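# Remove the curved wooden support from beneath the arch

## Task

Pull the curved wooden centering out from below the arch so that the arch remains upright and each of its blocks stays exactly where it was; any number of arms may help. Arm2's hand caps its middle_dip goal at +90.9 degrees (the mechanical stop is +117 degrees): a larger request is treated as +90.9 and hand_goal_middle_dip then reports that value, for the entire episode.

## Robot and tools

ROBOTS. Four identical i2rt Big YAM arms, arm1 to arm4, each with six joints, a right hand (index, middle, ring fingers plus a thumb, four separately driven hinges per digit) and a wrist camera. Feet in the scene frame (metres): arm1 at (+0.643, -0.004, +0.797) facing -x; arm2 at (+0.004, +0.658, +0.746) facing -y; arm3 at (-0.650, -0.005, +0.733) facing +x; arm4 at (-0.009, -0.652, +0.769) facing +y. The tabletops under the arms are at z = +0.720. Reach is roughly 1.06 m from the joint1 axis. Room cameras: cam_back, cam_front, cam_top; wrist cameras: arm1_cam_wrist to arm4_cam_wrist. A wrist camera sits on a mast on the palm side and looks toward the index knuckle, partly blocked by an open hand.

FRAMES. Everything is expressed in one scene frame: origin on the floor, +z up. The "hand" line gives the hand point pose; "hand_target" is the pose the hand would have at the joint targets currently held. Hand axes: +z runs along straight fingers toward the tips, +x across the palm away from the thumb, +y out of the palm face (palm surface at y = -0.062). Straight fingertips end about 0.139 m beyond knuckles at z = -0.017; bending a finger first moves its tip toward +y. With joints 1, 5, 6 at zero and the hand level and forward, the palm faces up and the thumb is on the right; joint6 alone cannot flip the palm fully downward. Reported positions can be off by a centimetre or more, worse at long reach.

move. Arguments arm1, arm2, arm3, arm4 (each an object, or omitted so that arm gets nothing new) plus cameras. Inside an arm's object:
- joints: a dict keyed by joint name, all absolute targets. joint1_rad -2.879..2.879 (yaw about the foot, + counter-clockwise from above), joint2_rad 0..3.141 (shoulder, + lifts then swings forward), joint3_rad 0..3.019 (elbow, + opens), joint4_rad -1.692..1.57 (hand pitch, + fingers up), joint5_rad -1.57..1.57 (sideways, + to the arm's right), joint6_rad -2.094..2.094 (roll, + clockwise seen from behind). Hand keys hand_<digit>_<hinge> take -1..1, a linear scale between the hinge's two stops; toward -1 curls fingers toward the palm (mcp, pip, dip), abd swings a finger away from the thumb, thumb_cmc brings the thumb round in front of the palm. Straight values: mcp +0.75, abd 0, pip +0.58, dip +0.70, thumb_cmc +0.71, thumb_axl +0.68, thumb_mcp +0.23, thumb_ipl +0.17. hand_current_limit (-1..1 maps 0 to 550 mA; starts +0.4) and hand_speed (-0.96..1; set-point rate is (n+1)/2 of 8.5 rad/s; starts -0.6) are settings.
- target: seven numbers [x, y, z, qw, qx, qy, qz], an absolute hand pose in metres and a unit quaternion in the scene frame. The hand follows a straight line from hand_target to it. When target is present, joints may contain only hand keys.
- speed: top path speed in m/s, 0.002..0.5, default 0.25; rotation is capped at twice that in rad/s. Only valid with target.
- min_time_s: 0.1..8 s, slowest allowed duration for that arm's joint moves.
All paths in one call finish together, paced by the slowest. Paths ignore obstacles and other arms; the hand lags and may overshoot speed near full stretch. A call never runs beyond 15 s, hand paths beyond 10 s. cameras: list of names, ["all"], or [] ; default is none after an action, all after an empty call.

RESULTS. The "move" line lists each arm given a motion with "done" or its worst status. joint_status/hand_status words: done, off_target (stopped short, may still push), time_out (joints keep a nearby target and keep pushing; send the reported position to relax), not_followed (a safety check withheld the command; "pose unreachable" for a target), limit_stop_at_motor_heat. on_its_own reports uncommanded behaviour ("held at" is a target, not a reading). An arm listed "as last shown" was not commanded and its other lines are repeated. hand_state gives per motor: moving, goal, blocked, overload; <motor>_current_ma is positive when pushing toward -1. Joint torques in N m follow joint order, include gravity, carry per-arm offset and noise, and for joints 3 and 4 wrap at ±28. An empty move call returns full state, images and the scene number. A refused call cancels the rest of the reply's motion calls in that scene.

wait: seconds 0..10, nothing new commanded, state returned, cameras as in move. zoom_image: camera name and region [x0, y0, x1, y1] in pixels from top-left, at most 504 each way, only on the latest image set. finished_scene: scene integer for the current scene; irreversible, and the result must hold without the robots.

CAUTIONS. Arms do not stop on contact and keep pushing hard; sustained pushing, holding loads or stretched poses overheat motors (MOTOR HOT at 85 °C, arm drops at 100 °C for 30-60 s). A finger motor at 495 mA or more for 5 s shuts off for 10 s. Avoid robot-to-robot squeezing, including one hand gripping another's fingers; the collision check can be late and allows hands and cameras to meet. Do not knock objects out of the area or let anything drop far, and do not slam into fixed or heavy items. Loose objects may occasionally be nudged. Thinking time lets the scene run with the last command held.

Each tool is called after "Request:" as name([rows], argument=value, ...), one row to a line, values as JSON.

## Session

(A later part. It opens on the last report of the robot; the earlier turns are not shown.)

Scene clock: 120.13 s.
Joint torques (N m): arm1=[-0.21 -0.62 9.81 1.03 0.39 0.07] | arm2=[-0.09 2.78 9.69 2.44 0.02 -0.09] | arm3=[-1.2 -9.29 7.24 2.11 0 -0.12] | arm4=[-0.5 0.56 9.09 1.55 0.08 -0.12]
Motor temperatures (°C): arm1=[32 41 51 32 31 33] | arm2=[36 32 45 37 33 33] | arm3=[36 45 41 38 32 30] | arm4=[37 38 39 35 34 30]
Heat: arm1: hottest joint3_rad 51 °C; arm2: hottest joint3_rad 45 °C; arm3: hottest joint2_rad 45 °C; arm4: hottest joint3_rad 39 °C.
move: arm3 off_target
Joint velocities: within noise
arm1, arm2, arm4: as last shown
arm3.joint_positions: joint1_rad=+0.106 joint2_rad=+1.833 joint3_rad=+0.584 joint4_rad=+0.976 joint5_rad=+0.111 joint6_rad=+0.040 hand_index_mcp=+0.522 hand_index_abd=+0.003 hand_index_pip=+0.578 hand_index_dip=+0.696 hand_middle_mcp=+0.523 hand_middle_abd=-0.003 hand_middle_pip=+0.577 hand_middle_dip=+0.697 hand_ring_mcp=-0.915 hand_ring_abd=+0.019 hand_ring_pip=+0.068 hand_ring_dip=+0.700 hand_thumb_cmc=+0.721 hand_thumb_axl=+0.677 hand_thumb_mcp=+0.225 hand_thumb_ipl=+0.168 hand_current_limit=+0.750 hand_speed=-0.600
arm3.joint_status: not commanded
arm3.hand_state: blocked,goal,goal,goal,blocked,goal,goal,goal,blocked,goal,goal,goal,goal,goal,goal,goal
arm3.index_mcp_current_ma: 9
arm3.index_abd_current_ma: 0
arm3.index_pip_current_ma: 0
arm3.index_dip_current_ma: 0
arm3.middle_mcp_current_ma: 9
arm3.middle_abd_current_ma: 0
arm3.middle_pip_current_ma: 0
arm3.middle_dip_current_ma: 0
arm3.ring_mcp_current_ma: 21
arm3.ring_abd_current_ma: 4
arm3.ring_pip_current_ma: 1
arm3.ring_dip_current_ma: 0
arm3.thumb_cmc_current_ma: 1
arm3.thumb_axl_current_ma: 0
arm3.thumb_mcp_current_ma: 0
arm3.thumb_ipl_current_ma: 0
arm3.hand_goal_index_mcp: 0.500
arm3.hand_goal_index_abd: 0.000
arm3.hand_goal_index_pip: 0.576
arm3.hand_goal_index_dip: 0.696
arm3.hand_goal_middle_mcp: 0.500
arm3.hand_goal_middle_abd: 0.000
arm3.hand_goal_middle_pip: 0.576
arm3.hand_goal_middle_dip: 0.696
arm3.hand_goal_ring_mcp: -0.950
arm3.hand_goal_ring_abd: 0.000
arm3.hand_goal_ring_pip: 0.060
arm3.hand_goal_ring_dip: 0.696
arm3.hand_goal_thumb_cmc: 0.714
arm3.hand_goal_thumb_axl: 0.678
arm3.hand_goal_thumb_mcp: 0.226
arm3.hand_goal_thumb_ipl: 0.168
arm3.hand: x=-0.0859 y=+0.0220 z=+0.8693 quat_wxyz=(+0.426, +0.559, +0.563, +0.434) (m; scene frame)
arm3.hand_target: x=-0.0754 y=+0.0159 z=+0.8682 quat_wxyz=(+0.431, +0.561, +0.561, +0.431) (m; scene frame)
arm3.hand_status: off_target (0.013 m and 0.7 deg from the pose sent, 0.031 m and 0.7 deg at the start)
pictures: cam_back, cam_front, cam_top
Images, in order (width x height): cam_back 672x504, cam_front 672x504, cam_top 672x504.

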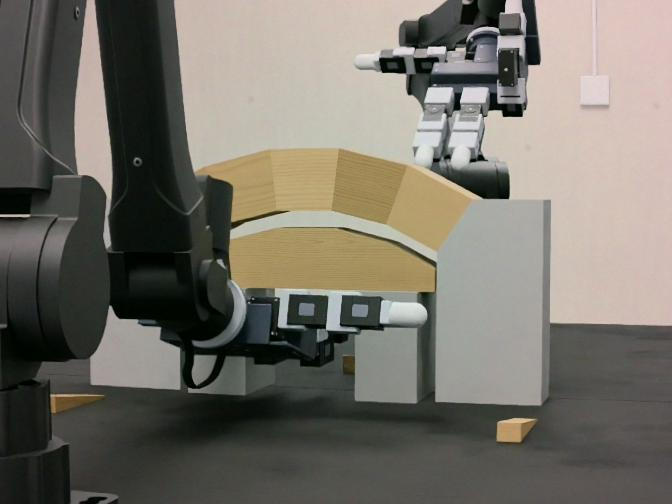

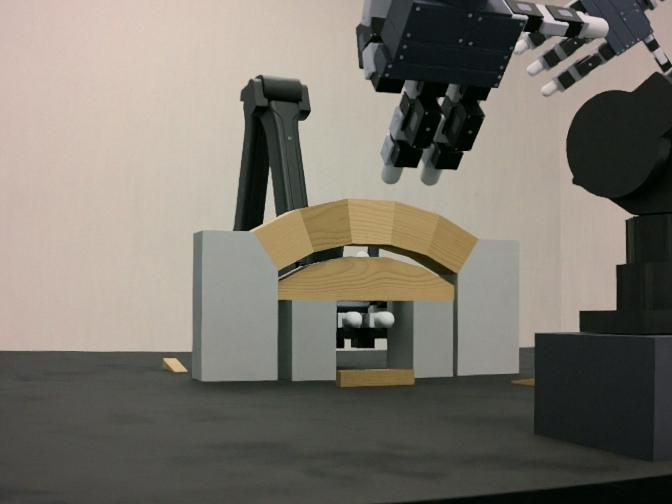

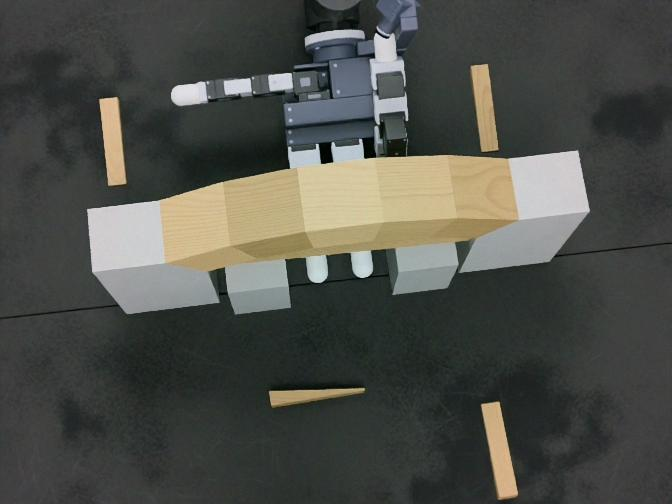

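Request:
move(arm3={"target": [-0.062, 0.016, 0.868, 0.43046, 0.56099, 0.56099, 0.43046], "speed": 0.08})

Request:
move(arm3={"target": [-0.062, 0.016, 0.876, 0.43046, 0.56099, 0.56099, 0.43046], "speed": 0.05}, cameras=["cam_front", "cam_top", "cam_back"])

Request:
zoom_image(camera="cam_front", region=[260, 230, 480, 400])

Request:
zoom_image(camera="cam_back", region=[160, 200, 460, 420])

Request:
zoom_image(camera="cam_top", region=[200, 60, 480, 320])

Scene clock: 121.67 s.
Joint torques (N m): arm1=[-0.09 -0.85 9.96 0.96 0.4 0.1] | arm2=[-0.03 2.73 9.69 2.44 0.02 -0.09] | arm3=[-0.21 -10.17 7.41 2.07 -0.04 -0.13] | arm4=[-0.5 0.56 9.07 1.55 0.09 -0.12]
Motor temperatures (°C): arm1=[32 41 51 32 31 33] | arm2=[36 32 45 37 33 33] | arm3=[36 45 41 38 32 30] | arm4=[37 38 39 35 34 30]
Heat: arm1: hottest joint3_rad 51 °C; arm2: hottest joint3_rad 45 °C; arm3: hottest joint2_rad 45 °C; arm4: hottest joint3_rad 39 °C.
move: arm3 off_target
Joint velocities: within noise
arm1, arm2, arm4: as last shown
arm3.joint_positions: joint1_rad=+0.102 joint2_rad=+1.849 joint3_rad=+0.620 joint4_rad=+0.955 joint5_rad=+0.108 joint6_rad=+0.039 hand_index_mcp=+0.522 hand_index_abd=+0.003 hand_index_pip=+0.578 hand_index_dip=+0.696 hand_middle_mcp=+0.523 hand_middle_abd=-0.003 hand_middle_pip=+0.577 hand_middle_dip=+0.697 hand_ring_mcp=-0.915 hand_ring_abd=+0.019 hand_ring_pip=+0.068 hand_ring_dip=+0.700 hand_thumb_cmc=+0.721 hand_thumb_axl=+0.677 hand_thumb_mcp=+0.225 hand_thumb_ipl=+0.168 hand_current_limit=+0.750 hand_speed=-0.600
arm3.joint_status: not commanded
arm3.hand_state: blocked,goal,goal,goal,blocked,goal,goal,goal,blocked,goal,goal,goal,goal,goal,goal,goal
arm3.index_mcp_current_ma: 9
arm3.index_abd_current_ma: 0
arm3.index_pip_current_ma: 0
arm3.index_dip_current_ma: 0
arm3.middle_mcp_current_ma: 9
arm3.middle_abd_current_ma: 0
arm3.middle_pip_current_ma: 0
arm3.middle_dip_current_ma: 0
arm3.ring_mcp_current_ma: 21
arm3.ring_abd_current_ma: 4
arm3.ring_pip_current_ma: 1
arm3.ring_dip_current_ma: 0
arm3.thumb_cmc_current_ma: 1
arm3.thumb_axl_current_ma: 0
arm3.thumb_mcp_current_ma: 0
arm3.thumb_ipl_current_ma: 0
arm3.hand_goal_index_mcp: 0.500
arm3.hand_goal_index_abd: 0.000
arm3.hand_goal_index_pip: 0.576
arm3.hand_goal_index_dip: 0.696
arm3.hand_goal_middle_mcp: 0.500
arm3.hand_goal_middle_abd: 0.000
arm3.hand_goal_middle_pip: 0.576
arm3.hand_goal_middle_dip: 0.696
arm3.hand_goal_ring_mcp: -0.950
arm3.hand_goal_ring_abd: 0.000
arm3.hand_goal_ring_pip: 0.060
arm3.hand_goal_ring_dip: 0.696
arm3.hand_goal_thumb_cmc: 0.714
arm3.hand_goal_thumb_axl: 0.678
arm3.hand_goal_thumb_mcp: 0.226
arm3.hand_goal_thumb_ipl: 0.168
arm3.hand: x=-0.0733 y=+0.0224 z=+0.8690 quat_wxyz=(+0.426, +0.560, +0.563, +0.434) (m; scene frame)
arm3.hand_target: x=-0.0625 y=+0.0160 z=+0.8681 quat_wxyz=(+0.430, +0.561, +0.561, +0.430) (m; scene frame)
arm3.hand_status: off_target (0.013 m and 0.7 deg from the pose sent, 0.025 m and 0.7 deg at the start)
pictures: none

Scene clock: 122.63 s.
Joint torques (N m): arm1=[0.21 -0.73 9.84 1.03 0.41 0.08] | arm2=[-0.03 2.78 9.68 2.44 0.02 -0.09] | arm3=[0.09 -12.92 7.42 1.99 0.06 -0.06] | arm4=[-0.56 0.56 9.07 1.52 0.08 -0.12]
Motor temperatures (°C): arm1=[32 41 51 32 31 33] | arm2=[36 32 45 37 33 33] | arm3=[36 45 41 38 32 30] | arm4=[37 38 39 35 34 30]
Heat: arm1: hottest joint3_rad 51 °C; arm2: hottest joint3_rad 45 °C; arm3: hottest joint2_rad 45 °C; arm4: hottest joint3_rad 39 °C.
move: arm3 off_target
Joint velocities: within noise
arm1, arm2, arm4: as last shown
arm3.joint_positions: joint1_rad=+0.102 joint2_rad=+1.849 joint3_rad=+0.620 joint4_rad=+0.930 joint5_rad=+0.108 joint6_rad=+0.039 hand_index_mcp=+0.522 hand_index_abd=+0.003 hand_index_pip=+0.578 hand_index_dip=+0.696 hand_middle_mcp=+0.523 hand_middle_abd=-0.003 hand_middle_pip=+0.577 hand_middle_dip=+0.697 hand_ring_mcp=-0.915 hand_ring_abd=+0.019 hand_ring_pip=+0.068 hand_ring_dip=+0.700 hand_thumb_cmc=+0.721 hand_thumb_axl=+0.677 hand_thumb_mcp=+0.225 hand_thumb_ipl=+0.168 hand_current_limit=+0.750 hand_speed=-0.600
arm3.joint_status: not commanded
arm3.hand_state: blocked,goal,goal,goal,blocked,goal,goal,goal,blocked,goal,goal,goal,goal,goal,goal,goal
arm3.index_mcp_current_ma: 9
arm3.index_abd_current_ma: 0
arm3.index_pip_current_ma: 0
arm3.index_dip_current_ma: 0
arm3.middle_mcp_current_ma: 9
arm3.middle_abd_current_ma: 0
arm3.middle_pip_current_ma: 0
arm3.middle_dip_current_ma: 0
arm3.ring_mcp_current_ma: 21
arm3.ring_abd_current_ma: 4
arm3.ring_pip_current_ma: 1
arm3.ring_dip_current_ma: 0
arm3.thumb_cmc_current_ma: 1
arm3.thumb_axl_current_ma: 0
arm3.thumb_mcp_current_ma: 0
arm3.thumb_ipl_current_ma: 0
arm3.hand_goal_index_mcp: 0.500
arm3.hand_goal_index_abd: 0.000
arm3.hand_goal_index_pip: 0.576
arm3.hand_goal_index_dip: 0.696
arm3.hand_goal_middle_mcp: 0.500
arm3.hand_goal_middle_abd: 0.000
arm3.hand_goal_middle_pip: 0.576
arm3.hand_goal_middle_dip: 0.696
arm3.hand_goal_ring_mcp: -0.950
arm3.hand_goal_ring_abd: 0.000
arm3.hand_goal_ring_pip: 0.060
arm3.hand_goal_ring_dip: 0.696
arm3.hand_goal_thumb_cmc: 0.714
arm3.hand_goal_thumb_axl: 0.678
arm3.hand_goal_thumb_mcp: 0.226
arm3.hand_goal_thumb_ipl: 0.168
arm3.hand: x=-0.0729 y=+0.0224 z=+0.8625 quat_wxyz=(+0.420, +0.564, +0.569, +0.426) (m; scene frame)
arm3.hand_target: x=-0.0627 y=+0.0160 z=+0.8761 quat_wxyz=(+0.431, +0.561, +0.561, +0.430) (m; scene frame)
arm3.hand_status: off_target (0.019 m and 1.7 deg from the pose sent, 0.015 m and 0.7 deg at the start)
pictures: cam_back, cam_front, cam_top
Images, in order (width x height): cam_back 672x504, cam_front 672x504, cam_top 672x504.

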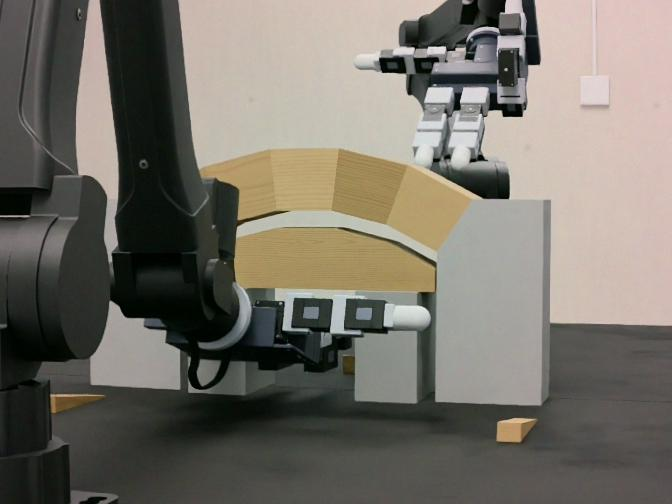

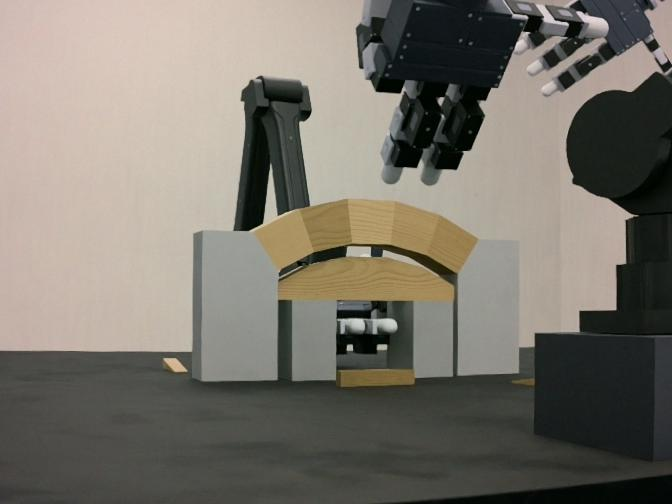

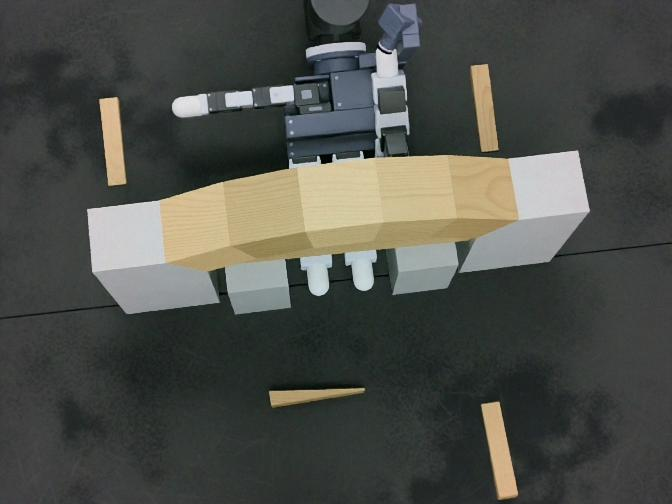

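Scaled by 2.291 from the camera's 672x504 image, which has a finer 960x720 frame.

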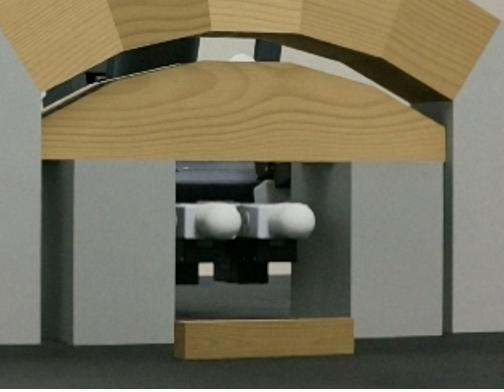

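Scaled by 1.680 from the camera's 672x504 image, which has a finer 960x720 frame.

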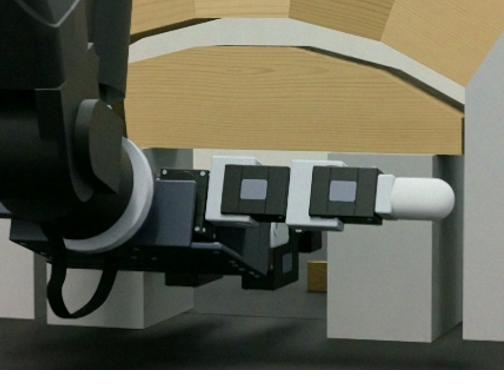

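Scaled by 1.800 from the camera's 672x504 image, which has a finer 960x720 frame.

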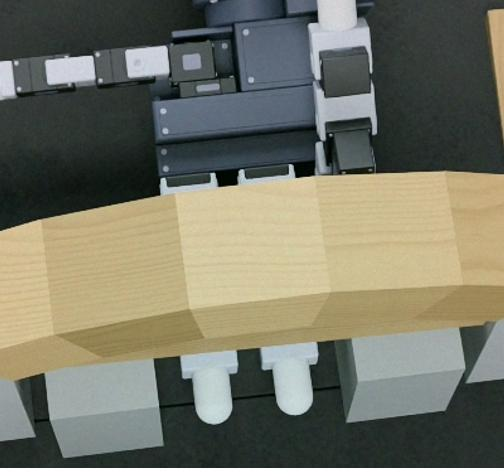

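Request:
move(arm3={"target": [-0.062, 0.016, 0.884, 0.43046, 0.56099, 0.56099, 0.43046], "speed": 0.05}, cameras=["cam_front", "cam_back"])

Request:
zoom_image(camera="cam_back", region=[160, 200, 460, 420])

Scene clock: 123.73 s.
Joint torques (N m): arm1=[0.21 -0.26 9.92 1.06 0.41 0.11] | arm2=[-0.09 2.73 9.69 2.44 0.02 -0.09] | arm3=[-0.03 -11.52 7.46 2.15 -0.06 -0.11] | arm4=[-0.62 0.67 9.05 1.57 0.08 -0.12]
Motor temperatures (°C): arm1=[32 41 51 32 31 33] | arm2=[36 32 45 37 33 33] | arm3=[36 45 41 38 32 30] | arm4=[37 38 39 35 34 30]
Heat: arm1: hottest joint3_rad 51 °C; arm2: hottest joint3_rad 45 °C; arm3: hottest joint2_rad 45 °C; arm4: hottest joint3_rad 39 °C.
move: arm3 off_target
Joint velocities: within noise
arm1.joint_positions: joint1_rad=+0.442 joint2_rad=+0.545 joint3_rad=+0.593 joint4_rad=-0.774 joint5_rad=+0.311 joint6_rad=+0.267 hand_index_mcp=+0.758 hand_index_abd=-0.003 hand_index_pip=+0.580 hand_index_dip=+0.699 hand_middle_mcp=+0.759 hand_middle_abd=+0.003 hand_middle_pip=+0.583 hand_middle_dip=+0.698 hand_ring_mcp=-0.912 hand_ring_abd=+0.020 hand_ring_pip=+0.068 hand_ring_dip=+0.700 hand_thumb_cmc=+0.720 hand_thumb_axl=+0.677 hand_thumb_mcp=+0.224 hand_thumb_ipl=+0.168 hand_current_limit=+0.400 hand_speed=-0.600
arm1.joint_status: not commanded
arm1.hand_state: goal,goal,goal,goal,goal,goal,goal,goal,blocked,goal,goal,goal,goal,goal,goal,goal
arm1.index_mcp_current_ma: 0
arm1.index_abd_current_ma: 0
arm1.index_pip_current_ma: 0
arm1.index_dip_current_ma: 0
arm1.middle_mcp_current_ma: 0
arm1.middle_abd_current_ma: 0
arm1.middle_pip_current_ma: 1
arm1.middle_dip_current_ma: 0
arm1.ring_mcp_current_ma: 25
arm1.ring_abd_current_ma: 5
arm1.ring_pip_current_ma: 1
arm1.ring_dip_current_ma: 0
arm1.thumb_cmc_current_ma: 1
arm1.thumb_axl_current_ma: 0
arm1.thumb_mcp_current_ma: 0
arm1.thumb_ipl_current_ma: 0
arm1.hand_goal_index_mcp: 0.754
arm1.hand_goal_index_abd: 0.000
arm1.hand_goal_index_pip: 0.576
arm1.hand_goal_index_dip: 0.696
arm1.hand_goal_middle_mcp: 0.754
arm1.hand_goal_middle_abd: 0.000
arm1.hand_goal_middle_pip: 0.576
arm1.hand_goal_middle_dip: 0.696
arm1.hand_goal_ring_mcp: -0.950
arm1.hand_goal_ring_abd: 0.000
arm1.hand_goal_ring_pip: 0.060
arm1.hand_goal_ring_dip: 0.696
arm1.hand_goal_thumb_cmc: 0.714
arm1.hand_goal_thumb_axl: 0.678
arm1.hand_goal_thumb_mcp: 0.226
arm1.hand_goal_thumb_ipl: 0.168
arm1.hand: x=+0.2969 y=-0.0498 z=+1.1055 quat_wxyz=(-0.302, -0.640, +0.639, +0.302) (m; scene frame)
arm1.hand_target: x=+0.2998 y=-0.0500 z=+1.1001 quat_wxyz=(-0.299, -0.641, +0.641, +0.299) (m; scene frame)
arm1.hand_status: not commanded
arm2.joint_positions: joint1_rad=-0.762 joint2_rad=+0.610 joint3_rad=+1.396 joint4_rad=-1.346 joint5_rad=-0.059 joint6_rad=+1.172 hand_index_mcp=+0.754 hand_index_abd=+0.001 hand_index_pip=+0.577 hand_index_dip=+0.696 hand_middle_mcp=+0.754 hand_middle_abd=+0.001 hand_middle_pip=+0.577 hand_middle_dip=+0.696 hand_ring_mcp=+0.754 hand_ring_abd=+0.000 hand_ring_pip=+0.577 hand_ring_dip=+0.696 hand_thumb_cmc=+0.714 hand_thumb_axl=+0.677 hand_thumb_mcp=+0.226 hand_thumb_ipl=+0.168 hand_current_limit=+0.400 hand_speed=-0.600
arm2.joint_status: not commanded
arm2.hand_state: goal,goal,goal,goal,goal,goal,goal,goal,goal,goal,goal,goal,goal,goal,goal,goal
arm2.index_mcp_current_ma: 0
arm2.index_abd_current_ma: 0
arm2.index_pip_current_ma: 0
arm2.index_dip_current_ma: 0
arm2.middle_mcp_current_ma: 0
arm2.middle_abd_current_ma: 0
arm2.middle_pip_current_ma: 0
arm2.middle_dip_current_ma: 0
arm2.ring_mcp_current_ma: 0
arm2.ring_abd_current_ma: 0
arm2.ring_pip_current_ma: 0
arm2.ring_dip_current_ma: 0
arm2.thumb_cmc_current_ma: 0
arm2.thumb_axl_current_ma: 0
arm2.thumb_mcp_current_ma: 0
arm2.thumb_ipl_current_ma: 0
arm2.hand_goal_index_mcp: 0.754
arm2.hand_goal_index_abd: 0.000
arm2.hand_goal_index_pip: 0.576
arm2.hand_goal_index_dip: 0.696
arm2.hand_goal_middle_mcp: 0.754
arm2.hand_goal_middle_abd: 0.000
arm2.hand_goal_middle_pip: 0.576
arm2.hand_goal_middle_dip: 0.696
arm2.hand_goal_ring_mcp: 0.754
arm2.hand_goal_ring_abd: 0.000
arm2.hand_goal_ring_pip: 0.576
arm2.hand_goal_ring_dip: 0.696
arm2.hand_goal_thumb_cmc: 0.714
arm2.hand_goal_thumb_axl: 0.678
arm2.hand_goal_thumb_mcp: 0.226
arm2.hand_goal_thumb_ipl: 0.168
arm2.hand: x=-0.2226 y=+0.5440 z=+1.2958 quat_wxyz=(+0.470, +0.497, -0.719, +0.118) (m; scene frame)
arm2.hand_target: x=-0.2206 y=+0.5460 z=+1.3069 quat_wxyz=(+0.481, +0.494, -0.714, +0.120) (m; scene frame)
arm2.hand_status: not commanded
arm3.joint_positions: joint1_rad=+0.102 joint2_rad=+1.823 joint3_rad=+0.620 joint4_rad=+0.904 joint5_rad=+0.108 joint6_rad=+0.038 hand_index_mcp=+0.522 hand_index_abd=+0.003 hand_index_pip=+0.578 hand_index_dip=+0.696 hand_middle_mcp=+0.523 hand_middle_abd=-0.003 hand_middle_pip=+0.577 hand_middle_dip=+0.697 hand_ring_mcp=-0.915 hand_ring_abd=+0.019 hand_ring_pip=+0.068 hand_ring_dip=+0.700 hand_thumb_cmc=+0.721 hand_thumb_axl=+0.677 hand_thumb_mcp=+0.225 hand_thumb_ipl=+0.168 hand_current_limit=+0.750 hand_speed=-0.600
arm3.joint_status: not commanded
arm3.hand_state: blocked,goal,goal,goal,blocked,goal,goal,goal,blocked,goal,goal,goal,goal,goal,goal,goal
arm3.index_mcp_current_ma: 8
arm3.index_abd_current_ma: 0
arm3.index_pip_current_ma: 0
arm3.index_dip_current_ma: 0
arm3.middle_mcp_current_ma: 9
arm3.middle_abd_current_ma: 0
arm3.middle_pip_current_ma: 0
arm3.middle_dip_current_ma: 0
arm3.ring_mcp_current_ma: 21
arm3.ring_abd_current_ma: 4
arm3.ring_pip_current_ma: 1
arm3.ring_dip_current_ma: 0
arm3.thumb_cmc_current_ma: 1
arm3.thumb_axl_current_ma: 0
arm3.thumb_mcp_current_ma: 0
arm3.thumb_ipl_current_ma: 0
arm3.hand_goal_index_mcp: 0.500
arm3.hand_goal_index_abd: 0.000
arm3.hand_goal_index_pip: 0.576
arm3.hand_goal_index_dip: 0.696
arm3.hand_goal_middle_mcp: 0.500
arm3.hand_goal_middle_abd: 0.000
arm3.hand_goal_middle_pip: 0.576
arm3.hand_goal_middle_dip: 0.696
arm3.hand_goal_ring_mcp: -0.950
arm3.hand_goal_ring_abd: 0.000
arm3.hand_goal_ring_pip: 0.060
arm3.hand_goal_ring_dip: 0.696
arm3.hand_goal_thumb_cmc: 0.714
arm3.hand_goal_thumb_axl: 0.678
arm3.hand_goal_thumb_mcp: 0.226
arm3.hand_goal_thumb_ipl: 0.168
arm3.hand: x=-0.0727 y=+0.0225 z=+0.8704 quat_wxyz=(+0.420, +0.564, +0.569, +0.426) (m; scene frame)
arm3.hand_target: x=-0.0627 y=+0.0160 z=+0.8842 quat_wxyz=(+0.431, +0.561, +0.561, +0.430) (m; scene frame)
arm3.hand_status: off_target (0.018 m and 1.6 deg from the pose sent, 0.025 m and 1.7 deg at the start)
arm4.joint_positions: joint1_rad=-0.088 joint2_rad=+0.627 joint3_rad=+1.321 joint4_rad=-1.160 joint5_rad=+0.072 joint6_rad=+1.085 hand_index_mcp=+0.755 hand_index_abd=+0.000 hand_index_pip=+0.577 hand_index_dip=+0.696 hand_middle_mcp=+0.755 hand_middle_abd=+0.000 hand_middle_pip=+0.577 hand_middle_dip=+0.696 hand_ring_mcp=+0.755 hand_ring_abd=+0.000 hand_ring_pip=+0.577 hand_ring_dip=+0.696 hand_thumb_cmc=+0.715 hand_thumb_axl=+0.677 hand_thumb_mcp=+0.226 hand_thumb_ipl=+0.168 hand_current_limit=+0.400 hand_speed=-0.600
arm4.joint_status: not commanded
arm4.hand_state: goal,goal,goal,goal,goal,goal,goal,goal,goal,goal,goal,goal,goal,goal,goal,goal
arm4.index_mcp_current_ma: 1
arm4.index_abd_current_ma: 0
arm4.index_pip_current_ma: 0
arm4.index_dip_current_ma: 0
arm4.middle_mcp_current_ma: 1
arm4.middle_abd_current_ma: 0
arm4.middle_pip_current_ma: 0
arm4.middle_dip_current_ma: 0
arm4.ring_mcp_current_ma: 1
arm4.ring_abd_current_ma: 0
arm4.ring_pip_current_ma: 0
arm4.ring_dip_current_ma: 0
arm4.thumb_cmc_current_ma: 1
arm4.thumb_axl_current_ma: 0
arm4.thumb_mcp_current_ma: 0
arm4.thumb_ipl_current_ma: 0
arm4.hand_goal_index_mcp: 0.754
arm4.hand_goal_index_abd: 0.000
arm4.hand_goal_index_pip: 0.576
arm4.hand_goal_index_dip: 0.696
arm4.hand_goal_middle_mcp: 0.754
arm4.hand_goal_middle_abd: 0.000
arm4.hand_goal_middle_pip: 0.576
arm4.hand_goal_middle_dip: 0.696
arm4.hand_goal_ring_mcp: 0.754
arm4.hand_goal_ring_abd: 0.000
arm4.hand_goal_ring_pip: 0.576
arm4.hand_goal_ring_dip: 0.696
arm4.hand_goal_thumb_cmc: 0.714
arm4.hand_goal_thumb_axl: 0.678
arm4.hand_goal_thumb_mcp: 0.226
arm4.hand_goal_thumb_ipl: 0.168
arm4.hand: x=+0.0971 y=-0.3870 z=+1.3328 quat_wxyz=(-0.228, +0.472, +0.707, +0.476) (m; scene frame)
arm4.hand_target: x=+0.0967 y=-0.3902 z=+1.3454 quat_wxyz=(-0.234, +0.468, +0.700, +0.486) (m; scene frame)
arm4.hand_status: not commanded
pictures: cam_back, cam_front
Images, in order (width x height): cam_back 672x504, cam_front 672x504.

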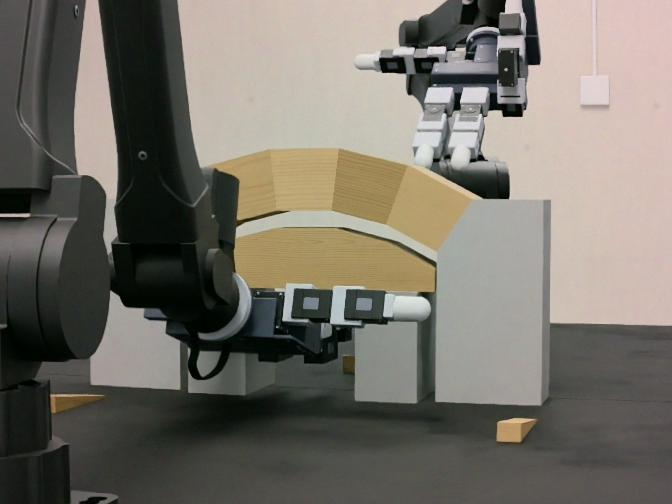

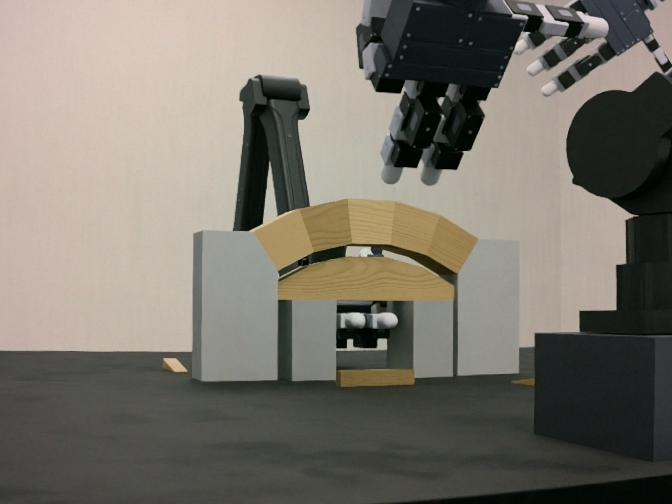

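Scaled by 1.680 from the camera's 672x504 image, which has a finer 960x720 frame.

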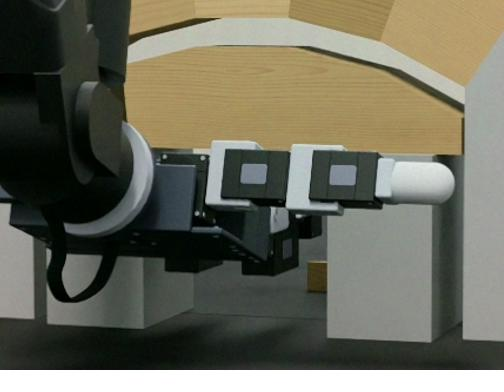

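Request:
move(arm3={"target": [-0.062, 0.016, 0.892, 0.43046, 0.56099, 0.56099, 0.43046], "speed": 0.05, "joints": {"hand_index_mcp": 0.475, "hand_middle_mcp": 0.475}}, cameras=["cam_front", "cam_back"])

Request:
zoom_image(camera="cam_back", region=[160, 200, 460, 420])

Request:
zoom_image(camera="cam_front", region=[260, 230, 480, 400])

Scene clock: 126.13 s.
Joint torques (N m): arm1=[0.15 -0.56 9.83 1.03 0.42 0.1] | arm2=[-0.09 2.73 9.68 2.43 0.02 -0.09] | arm3=[-0.15 -12.16 7.76 2.14 0.02 -0.1] | arm4=[-0.56 0.56 9.07 1.55 0.09 -0.12]
Motor temperatures (°C): arm1=[32 41 51 32 31 33] | arm2=[36 32 45 37 33 33] | arm3=[36 45 41 38 32 30] | arm4=[37 38 39 35 34 30]
Heat: arm1: hottest joint3_rad 51 °C; arm2: hottest joint3_rad 45 °C; arm3: hottest joint2_rad 45 °C; arm4: hottest joint3_rad 39 °C.
move: arm3 off_target
Joint velocities: within noise
arm1, arm2, arm4: as last shown
arm3.joint_positions: joint1_rad=+0.102 joint2_rad=+1.797 joint3_rad=+0.620 joint4_rad=+0.878 joint5_rad=+0.108 joint6_rad=+0.038 hand_index_mcp=+0.498 hand_index_abd=+0.003 hand_index_pip=+0.578 hand_index_dip=+0.696 hand_middle_mcp=+0.499 hand_middle_abd=-0.003 hand_middle_pip=+0.577 hand_middle_dip=+0.697 hand_ring_mcp=-0.915 hand_ring_abd=+0.019 hand_ring_pip=+0.068 hand_ring_dip=+0.700 hand_thumb_cmc=+0.721 hand_thumb_axl=+0.677 hand_thumb_mcp=+0.225 hand_thumb_ipl=+0.168 hand_current_limit=+0.750 hand_speed=-0.600
arm3.joint_status: hand_index_mcp off_target (ended at +0.498, target +0.475); hand_middle_mcp off_target (ended at +0.499, target +0.475)
arm3.hand_state: blocked,goal,goal,goal,blocked,goal,goal,goal,blocked,goal,goal,goal,goal,goal,goal,goal
arm3.index_mcp_current_ma: 9
arm3.index_abd_current_ma: 0
arm3.index_pip_current_ma: 0
arm3.index_dip_current_ma: 0
arm3.middle_mcp_current_ma: 9
arm3.middle_abd_current_ma: 0
arm3.middle_pip_current_ma: 0
arm3.middle_dip_current_ma: 0
arm3.ring_mcp_current_ma: 21
arm3.ring_abd_current_ma: 4
arm3.ring_pip_current_ma: 1
arm3.ring_dip_current_ma: 0
arm3.thumb_cmc_current_ma: 1
arm3.thumb_axl_current_ma: 0
arm3.thumb_mcp_current_ma: 0
arm3.thumb_ipl_current_ma: 0
arm3.hand_goal_index_mcp: 0.476
arm3.hand_goal_index_abd: 0.000
arm3.hand_goal_index_pip: 0.576
arm3.hand_goal_index_dip: 0.696
arm3.hand_goal_middle_mcp: 0.476
arm3.hand_goal_middle_abd: 0.000
arm3.hand_goal_middle_pip: 0.576
arm3.hand_goal_middle_dip: 0.696
arm3.hand_goal_ring_mcp: -0.950
arm3.hand_goal_ring_abd: 0.000
arm3.hand_goal_ring_pip: 0.060
arm3.hand_goal_ring_dip: 0.696
arm3.hand_goal_thumb_cmc: 0.714
arm3.hand_goal_thumb_axl: 0.678
arm3.hand_goal_thumb_mcp: 0.226
arm3.hand_goal_thumb_ipl: 0.168
arm3.hand: x=-0.0727 y=+0.0225 z=+0.8779 quat_wxyz=(+0.420, +0.564, +0.569, +0.426) (m; scene frame)
arm3.hand_target: x=-0.0627 y=+0.0160 z=+0.8922 quat_wxyz=(+0.431, +0.561, +0.561, +0.430) (m; scene frame)
arm3.hand_status: off_target (0.019 m and 1.7 deg from the pose sent, 0.025 m and 1.6 deg at the start)
pictures: cam_back, cam_front
Images, in order (width x height): cam_back 672x504, cam_front 672x504.

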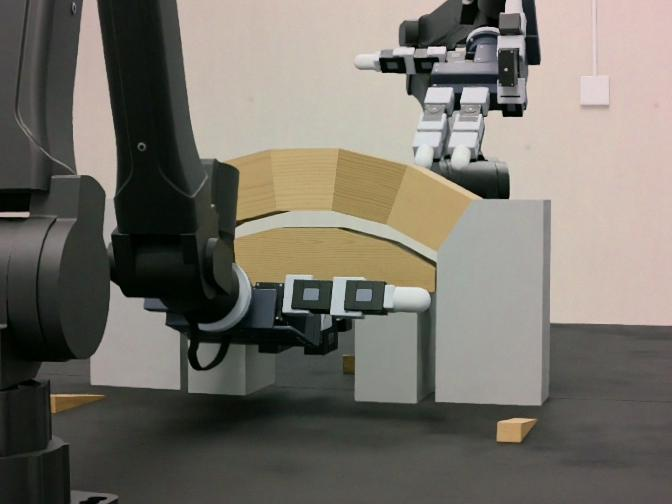

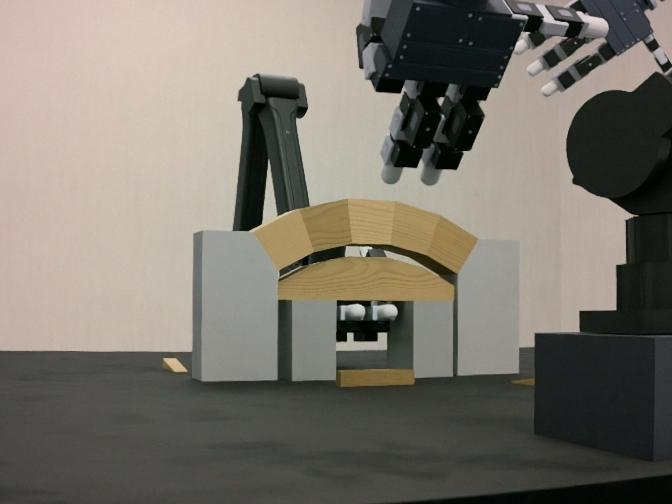

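Scaled by 1.680 from the camera's 672x504 image, which has a finer 960x720 frame.

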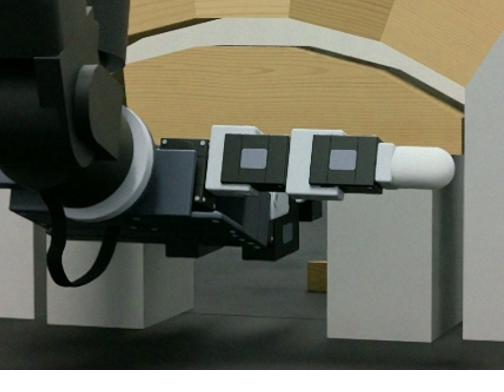

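Scaled by 2.291 from the camera's 672x504 image, which has a finer 960x720 frame.

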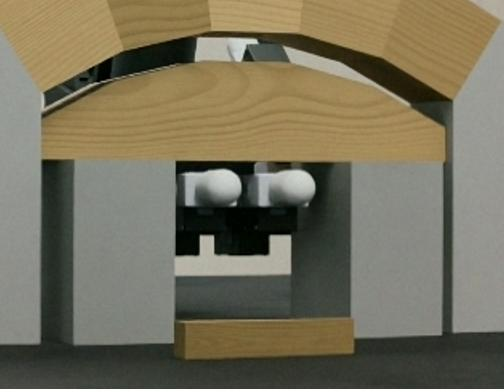

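Request:
move(arm3={"target": [-0.062, 0.016, 0.898, 0.43046, 0.56099, 0.56099, 0.43046], "speed": 0.05}, cameras=["cam_front", "cam_back"])

Request:
zoom_image(camera="cam_front", region=[260, 230, 480, 400])

Scene clock: 127.27 s.
Joint torques (N m): arm1=[-0.09 -0.85 9.88 1.05 0.39 0.1] | arm2=[-0.03 2.84 9.69 2.44 0.02 -0.08] | arm3=[-0.15 -11.28 8.09 2.07 -0.06 -0.11] | arm4=[-0.5 0.56 9.07 1.57 0.08 -0.13]
Motor temperatures (°C): arm1=[32 41 51 32 31 33] | arm2=[36 32 45 37 33 33] | arm3=[36 45 41 38 32 30] | arm4=[37 38 39 35 34 30]
Heat: arm1: hottest joint3_rad 51 °C; arm2: hottest joint3_rad 45 °C; arm3: hottest joint2_rad 45 °C; arm4: hottest joint3_rad 39 °C.
move: arm3 off_target
Joint velocities: within noise
arm1, arm2, arm4: as last shown
arm3.joint_positions: joint1_rad=+0.102 joint2_rad=+1.778 joint3_rad=+0.620 joint4_rad=+0.858 joint5_rad=+0.108 joint6_rad=+0.038 hand_index_mcp=+0.498 hand_index_abd=+0.003 hand_index_pip=+0.578 hand_index_dip=+0.696 hand_middle_mcp=+0.499 hand_middle_abd=-0.003 hand_middle_pip=+0.577 hand_middle_dip=+0.697 hand_ring_mcp=-0.915 hand_ring_abd=+0.019 hand_ring_pip=+0.068 hand_ring_dip=+0.700 hand_thumb_cmc=+0.721 hand_thumb_axl=+0.677 hand_thumb_mcp=+0.225 hand_thumb_ipl=+0.168 hand_current_limit=+0.750 hand_speed=-0.600
arm3.joint_status: not commanded
arm3.hand_state: blocked,goal,goal,goal,blocked,goal,goal,goal,blocked,goal,goal,goal,goal,goal,goal,goal
arm3.index_mcp_current_ma: 9
arm3.index_abd_current_ma: 0
arm3.index_pip_current_ma: 0
arm3.index_dip_current_ma: 0
arm3.middle_mcp_current_ma: 9
arm3.middle_abd_current_ma: 0
arm3.middle_pip_current_ma: 0
arm3.middle_dip_current_ma: 0
arm3.ring_mcp_current_ma: 21
arm3.ring_abd_current_ma: 4
arm3.ring_pip_current_ma: 1
arm3.ring_dip_current_ma: 0
arm3.thumb_cmc_current_ma: 1
arm3.thumb_axl_current_ma: 0
arm3.thumb_mcp_current_ma: 0
arm3.thumb_ipl_current_ma: 0
arm3.hand_goal_index_mcp: 0.476
arm3.hand_goal_index_abd: 0.000
arm3.hand_goal_index_pip: 0.576
arm3.hand_goal_index_dip: 0.696
arm3.hand_goal_middle_mcp: 0.476
arm3.hand_goal_middle_abd: 0.000
arm3.hand_goal_middle_pip: 0.576
arm3.hand_goal_middle_dip: 0.696
arm3.hand_goal_ring_mcp: -0.950
arm3.hand_goal_ring_abd: 0.000
arm3.hand_goal_ring_pip: 0.060
arm3.hand_goal_ring_dip: 0.696
arm3.hand_goal_thumb_cmc: 0.714
arm3.hand_goal_thumb_axl: 0.678
arm3.hand_goal_thumb_mcp: 0.226
arm3.hand_goal_thumb_ipl: 0.168
arm3.hand: x=-0.0728 y=+0.0225 z=+0.8834 quat_wxyz=(+0.420, +0.564, +0.569, +0.426) (m; scene frame)
arm3.hand_target: x=-0.0627 y=+0.0160 z=+0.8983 quat_wxyz=(+0.431, +0.561, +0.561, +0.430) (m; scene frame)
arm3.hand_status: off_target (0.019 m and 1.7 deg from the pose sent, 0.024 m and 1.7 deg at the start)
pictures: cam_back, cam_front
Images, in order (width x height): cam_back 672x504, cam_front 672x504.

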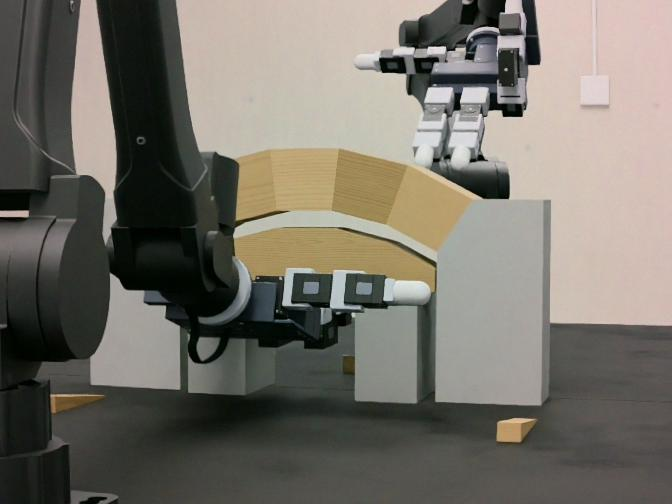

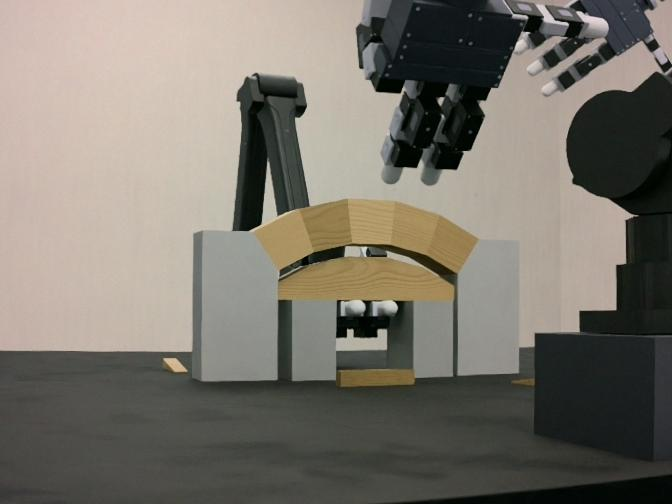

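Scaled by 2.291 from the camera's 672x504 image, which has a finer 960x720 frame.

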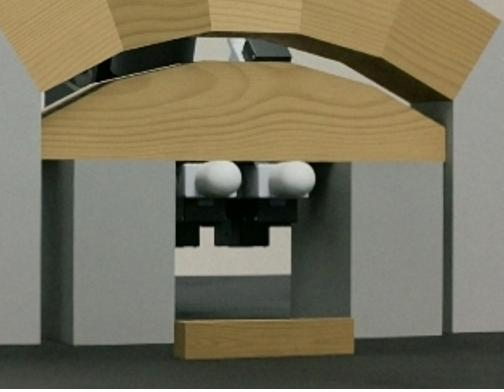

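Request:
move(arm3={"target": [-0.062, 0.016, 0.903, 0.43046, 0.56099, 0.56099, 0.43046], "speed": 0.05}, cameras=["cam_front", "cam_back", "cam_top"])

Request:
zoom_image(camera="cam_front", region=[260, 230, 480, 400])

Request:
zoom_image(camera="cam_top", region=[200, 60, 480, 320])

Scene clock: 128.50 s.
Joint torques (N m): arm1=[-0.15 -0.67 9.78 0.98 0.4 0.11] | arm2=[-0.03 2.78 9.68 2.44 0.02 -0.09] | arm3=[0.44 -12.98 8.12 2.07 -0.06 -0.08] | arm4=[-0.62 0.56 9.07 1.55 0.08 -0.12]
Motor temperatures (°C): arm1=[32 41 51 32 31 33] | arm2=[36 32 45 37 33 33] | arm3=[36 45 41 38 32 30] | arm4=[37 38 39 35 34 30]
Heat: arm1: hottest joint3_rad 51 °C; arm2: hottest joint3_rad 45 °C; arm3: hottest joint2_rad 45 °C; arm4: hottest joint3_rad 39 °C.
move: arm3 off_target
Joint velocities: within noise
arm1, arm2, arm4: as last shown
arm3.joint_positions: joint1_rad=+0.102 joint2_rad=+1.766 joint3_rad=+0.620 joint4_rad=+0.839 joint5_rad=+0.107 joint6_rad=+0.038 hand_index_mcp=+0.498 hand_index_abd=+0.003 hand_index_pip=+0.579 hand_index_dip=+0.696 hand_middle_mcp=+0.499 hand_middle_abd=-0.003 hand_middle_pip=+0.579 hand_middle_dip=+0.697 hand_ring_mcp=-0.915 hand_ring_abd=+0.019 hand_ring_pip=+0.068 hand_ring_dip=+0.700 hand_thumb_cmc=+0.721 hand_thumb_axl=+0.677 hand_thumb_mcp=+0.225 hand_thumb_ipl=+0.168 hand_current_limit=+0.750 hand_speed=-0.600
arm3.joint_status: not commanded
arm3.hand_state: blocked,goal,goal,goal,blocked,goal,goal,goal,blocked,goal,goal,goal,goal,goal,goal,goal
arm3.index_mcp_current_ma: 9
arm3.index_abd_current_ma: 0
arm3.index_pip_current_ma: 0
arm3.index_dip_current_ma: 0
arm3.middle_mcp_current_ma: 9
arm3.middle_abd_current_ma: 0
arm3.middle_pip_current_ma: 0
arm3.middle_dip_current_ma: 0
arm3.ring_mcp_current_ma: 21
arm3.ring_abd_current_ma: 4
arm3.ring_pip_current_ma: 1
arm3.ring_dip_current_ma: 0
arm3.thumb_cmc_current_ma: 1
arm3.thumb_axl_current_ma: 0
arm3.thumb_mcp_current_ma: 0
arm3.thumb_ipl_current_ma: 0
arm3.hand_goal_index_mcp: 0.476
arm3.hand_goal_index_abd: 0.000
arm3.hand_goal_index_pip: 0.576
arm3.hand_goal_index_dip: 0.696
arm3.hand_goal_middle_mcp: 0.476
arm3.hand_goal_middle_abd: 0.000
arm3.hand_goal_middle_pip: 0.576
arm3.hand_goal_middle_dip: 0.696
arm3.hand_goal_ring_mcp: -0.950
arm3.hand_goal_ring_abd: 0.000
arm3.hand_goal_ring_pip: 0.060
arm3.hand_goal_ring_dip: 0.696
arm3.hand_goal_thumb_cmc: 0.714
arm3.hand_goal_thumb_axl: 0.678
arm3.hand_goal_thumb_mcp: 0.226
arm3.hand_goal_thumb_ipl: 0.168
arm3.hand: x=-0.0729 y=+0.0224 z=+0.8853 quat_wxyz=(+0.418, +0.566, +0.571, +0.424) (m; scene frame)
arm3.hand_target: x=-0.0628 y=+0.0159 z=+0.9032 quat_wxyz=(+0.431, +0.561, +0.561, +0.430) (m; scene frame)
arm3.hand_status: off_target (0.022 m and 2.1 deg from the pose sent, 0.023 m and 1.7 deg at the start)
pictures: cam_back, cam_front, cam_top
Images, in order (width x height): cam_back 672x504, cam_front 672x504, cam_top 672x504.

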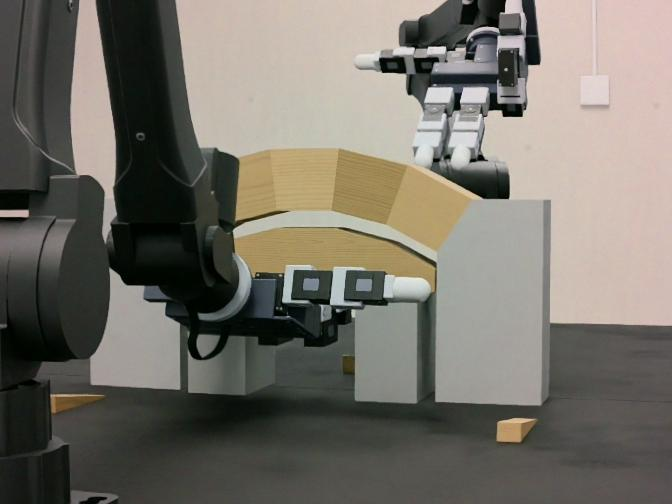

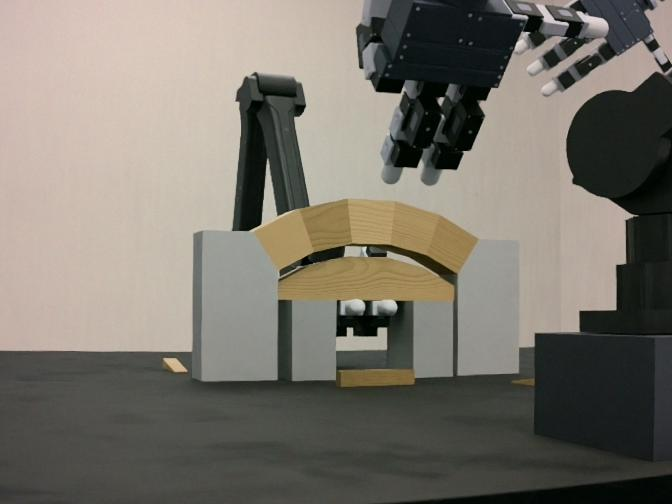

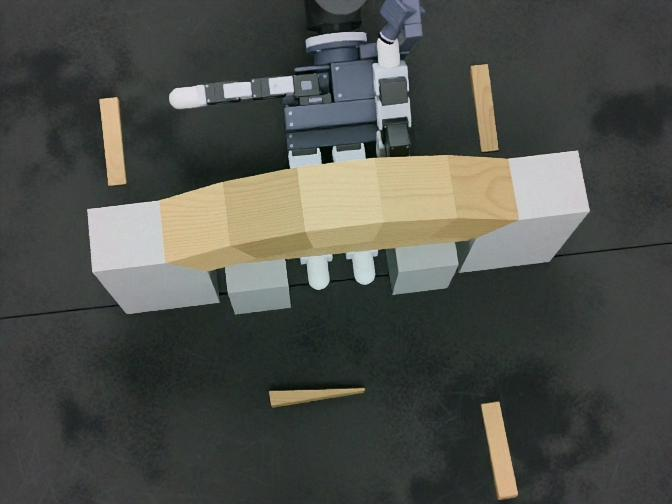

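Scaled by 2.291 from the camera's 672x504 image, which has a finer 960x720 frame.

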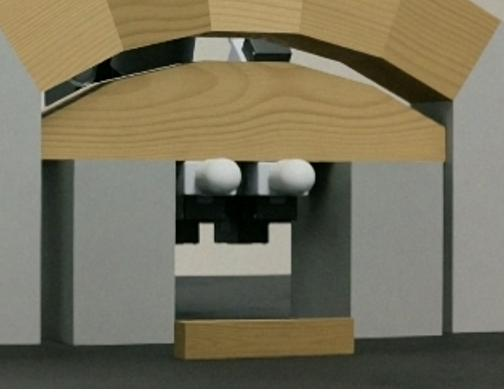

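Scaled by 1.800 from the camera's 672x504 image, which has a finer 960x720 frame.

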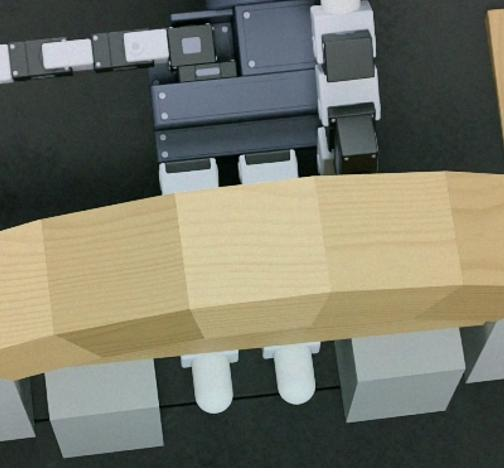

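Request:
move(arm3={"target": [-0.062, 0.016, 0.911, 0.43046, 0.56099, 0.56099, 0.43046], "speed": 0.05}, cameras=["cam_front", "cam_back", "cam_top"])

Request:
zoom_image(camera="cam_front", region=[260, 230, 480, 400])

Request:
zoom_image(camera="cam_back", region=[160, 200, 460, 420])

Scene clock: 129.70 s.
Joint torques (N m): arm1=[-0.03 -0.38 9.81 1.1 0.41 0.06] | arm2=[-0.03 2.78 9.69 2.43 0.02 -0.09] | arm3=[0.03 -12.69 8.28 2.48 0.02 -0.16] | arm4=[-0.62 0.56 9.06 1.55 0.08 -0.12]
Motor temperatures (°C): arm1=[32 41 50 32 31 33] | arm2=[36 32 45 37 33 33] | arm3=[36 45 40 38 32 30] | arm4=[37 38 39 35 34 30]
Heat: arm1: hottest joint3_rad 50 °C; arm2: hottest joint3_rad 45 °C; arm3: hottest joint2_rad 45 °C; arm4: hottest joint3_rad 39 °C.
move: arm3 off_target
Joint velocities: within noise
arm1, arm2, arm4: as last shown
arm3.joint_positions: joint1_rad=+0.102 joint2_rad=+1.748 joint3_rad=+0.620 joint4_rad=+0.807 joint5_rad=+0.106 joint6_rad=+0.038 hand_index_mcp=+0.499 hand_index_abd=+0.003 hand_index_pip=+0.584 hand_index_dip=+0.698 hand_middle_mcp=+0.499 hand_middle_abd=-0.003 hand_middle_pip=+0.584 hand_middle_dip=+0.697 hand_ring_mcp=-0.915 hand_ring_abd=+0.019 hand_ring_pip=+0.068 hand_ring_dip=+0.700 hand_thumb_cmc=+0.721 hand_thumb_axl=+0.677 hand_thumb_mcp=+0.225 hand_thumb_ipl=+0.168 hand_current_limit=+0.750 hand_speed=-0.600
arm3.joint_status: not commanded
arm3.hand_state: blocked,goal,goal,goal,blocked,goal,goal,goal,blocked,goal,goal,goal,goal,goal,goal,goal
arm3.index_mcp_current_ma: 9
arm3.index_abd_current_ma: 0
arm3.index_pip_current_ma: 1
arm3.index_dip_current_ma: 0
arm3.middle_mcp_current_ma: 9
arm3.middle_abd_current_ma: 0
arm3.middle_pip_current_ma: 1
arm3.middle_dip_current_ma: 0
arm3.ring_mcp_current_ma: 21
arm3.ring_abd_current_ma: 4
arm3.ring_pip_current_ma: 1
arm3.ring_dip_current_ma: 0
arm3.thumb_cmc_current_ma: 1
arm3.thumb_axl_current_ma: 0
arm3.thumb_mcp_current_ma: 0
arm3.thumb_ipl_current_ma: 0
arm3.hand_goal_index_mcp: 0.476
arm3.hand_goal_index_abd: 0.000
arm3.hand_goal_index_pip: 0.576
arm3.hand_goal_index_dip: 0.696
arm3.hand_goal_middle_mcp: 0.476
arm3.hand_goal_middle_abd: 0.000
arm3.hand_goal_middle_pip: 0.576
arm3.hand_goal_middle_dip: 0.696
arm3.hand_goal_ring_mcp: -0.950
arm3.hand_goal_ring_abd: 0.000
arm3.hand_goal_ring_pip: 0.060
arm3.hand_goal_ring_dip: 0.696
arm3.hand_goal_thumb_cmc: 0.714
arm3.hand_goal_thumb_axl: 0.678
arm3.hand_goal_thumb_mcp: 0.226
arm3.hand_goal_thumb_ipl: 0.168
arm3.hand: x=-0.0730 y=+0.0225 z=+0.8870 quat_wxyz=(+0.414, +0.568, +0.575, +0.419) (m; scene frame)
arm3.hand_target: x=-0.0630 y=+0.0160 z=+0.9111 quat_wxyz=(+0.431, +0.561, +0.561, +0.430) (m; scene frame)
arm3.hand_status: off_target (0.027 m and 2.9 deg from the pose sent, 0.029 m and 2.1 deg at the start)
pictures: cam_back, cam_front, cam_top
Images, in order (width x height): cam_back 672x504, cam_front 672x504, cam_top 672x504.

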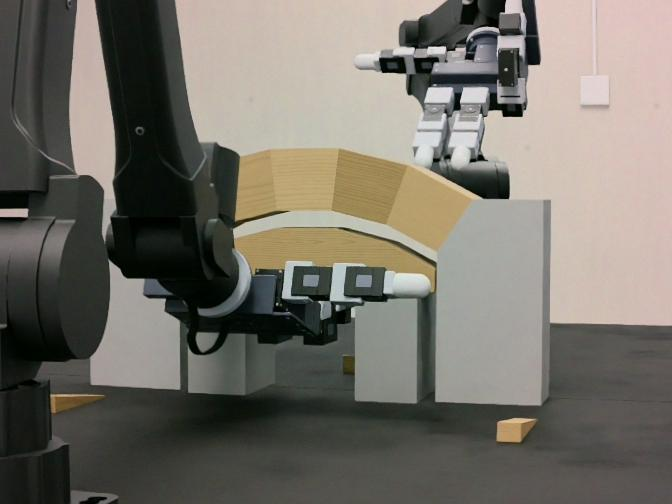

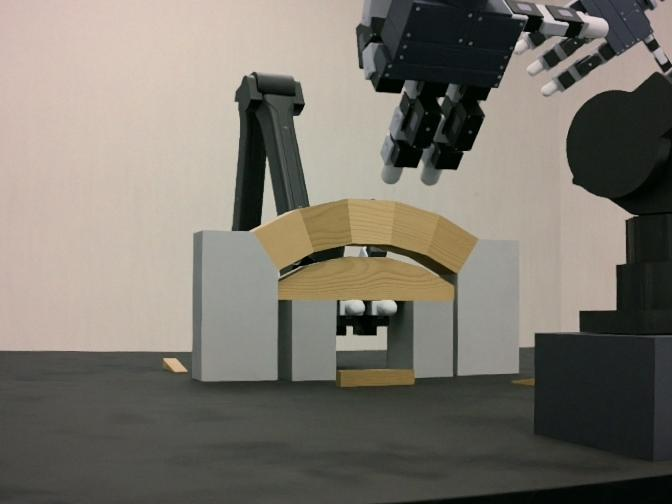

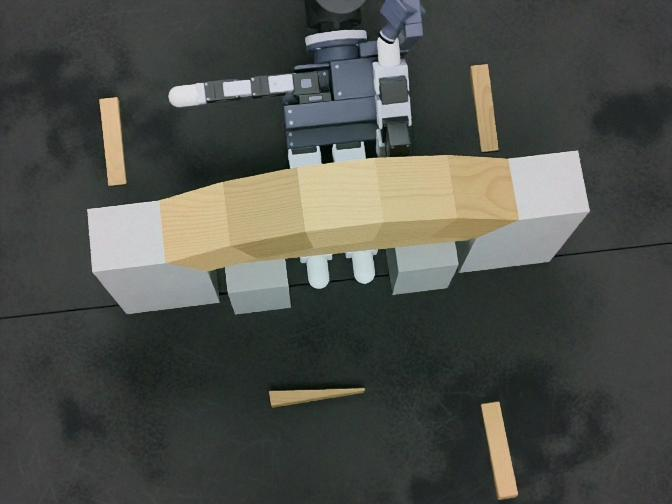

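Scaled by 2.291 from the camera's 672x504 image, which has a finer 960x720 frame.

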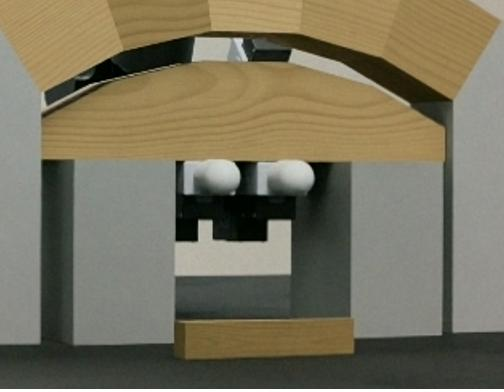

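Scaled by 1.680 from the camera's 672x504 image, which has a finer 960x720 frame.

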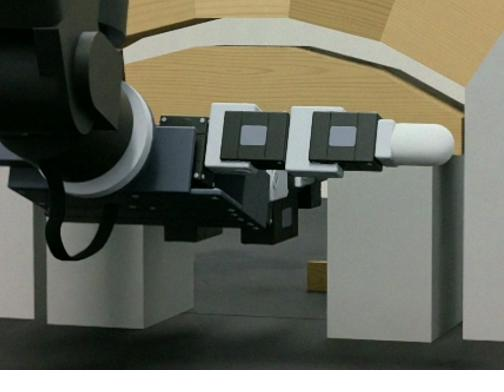

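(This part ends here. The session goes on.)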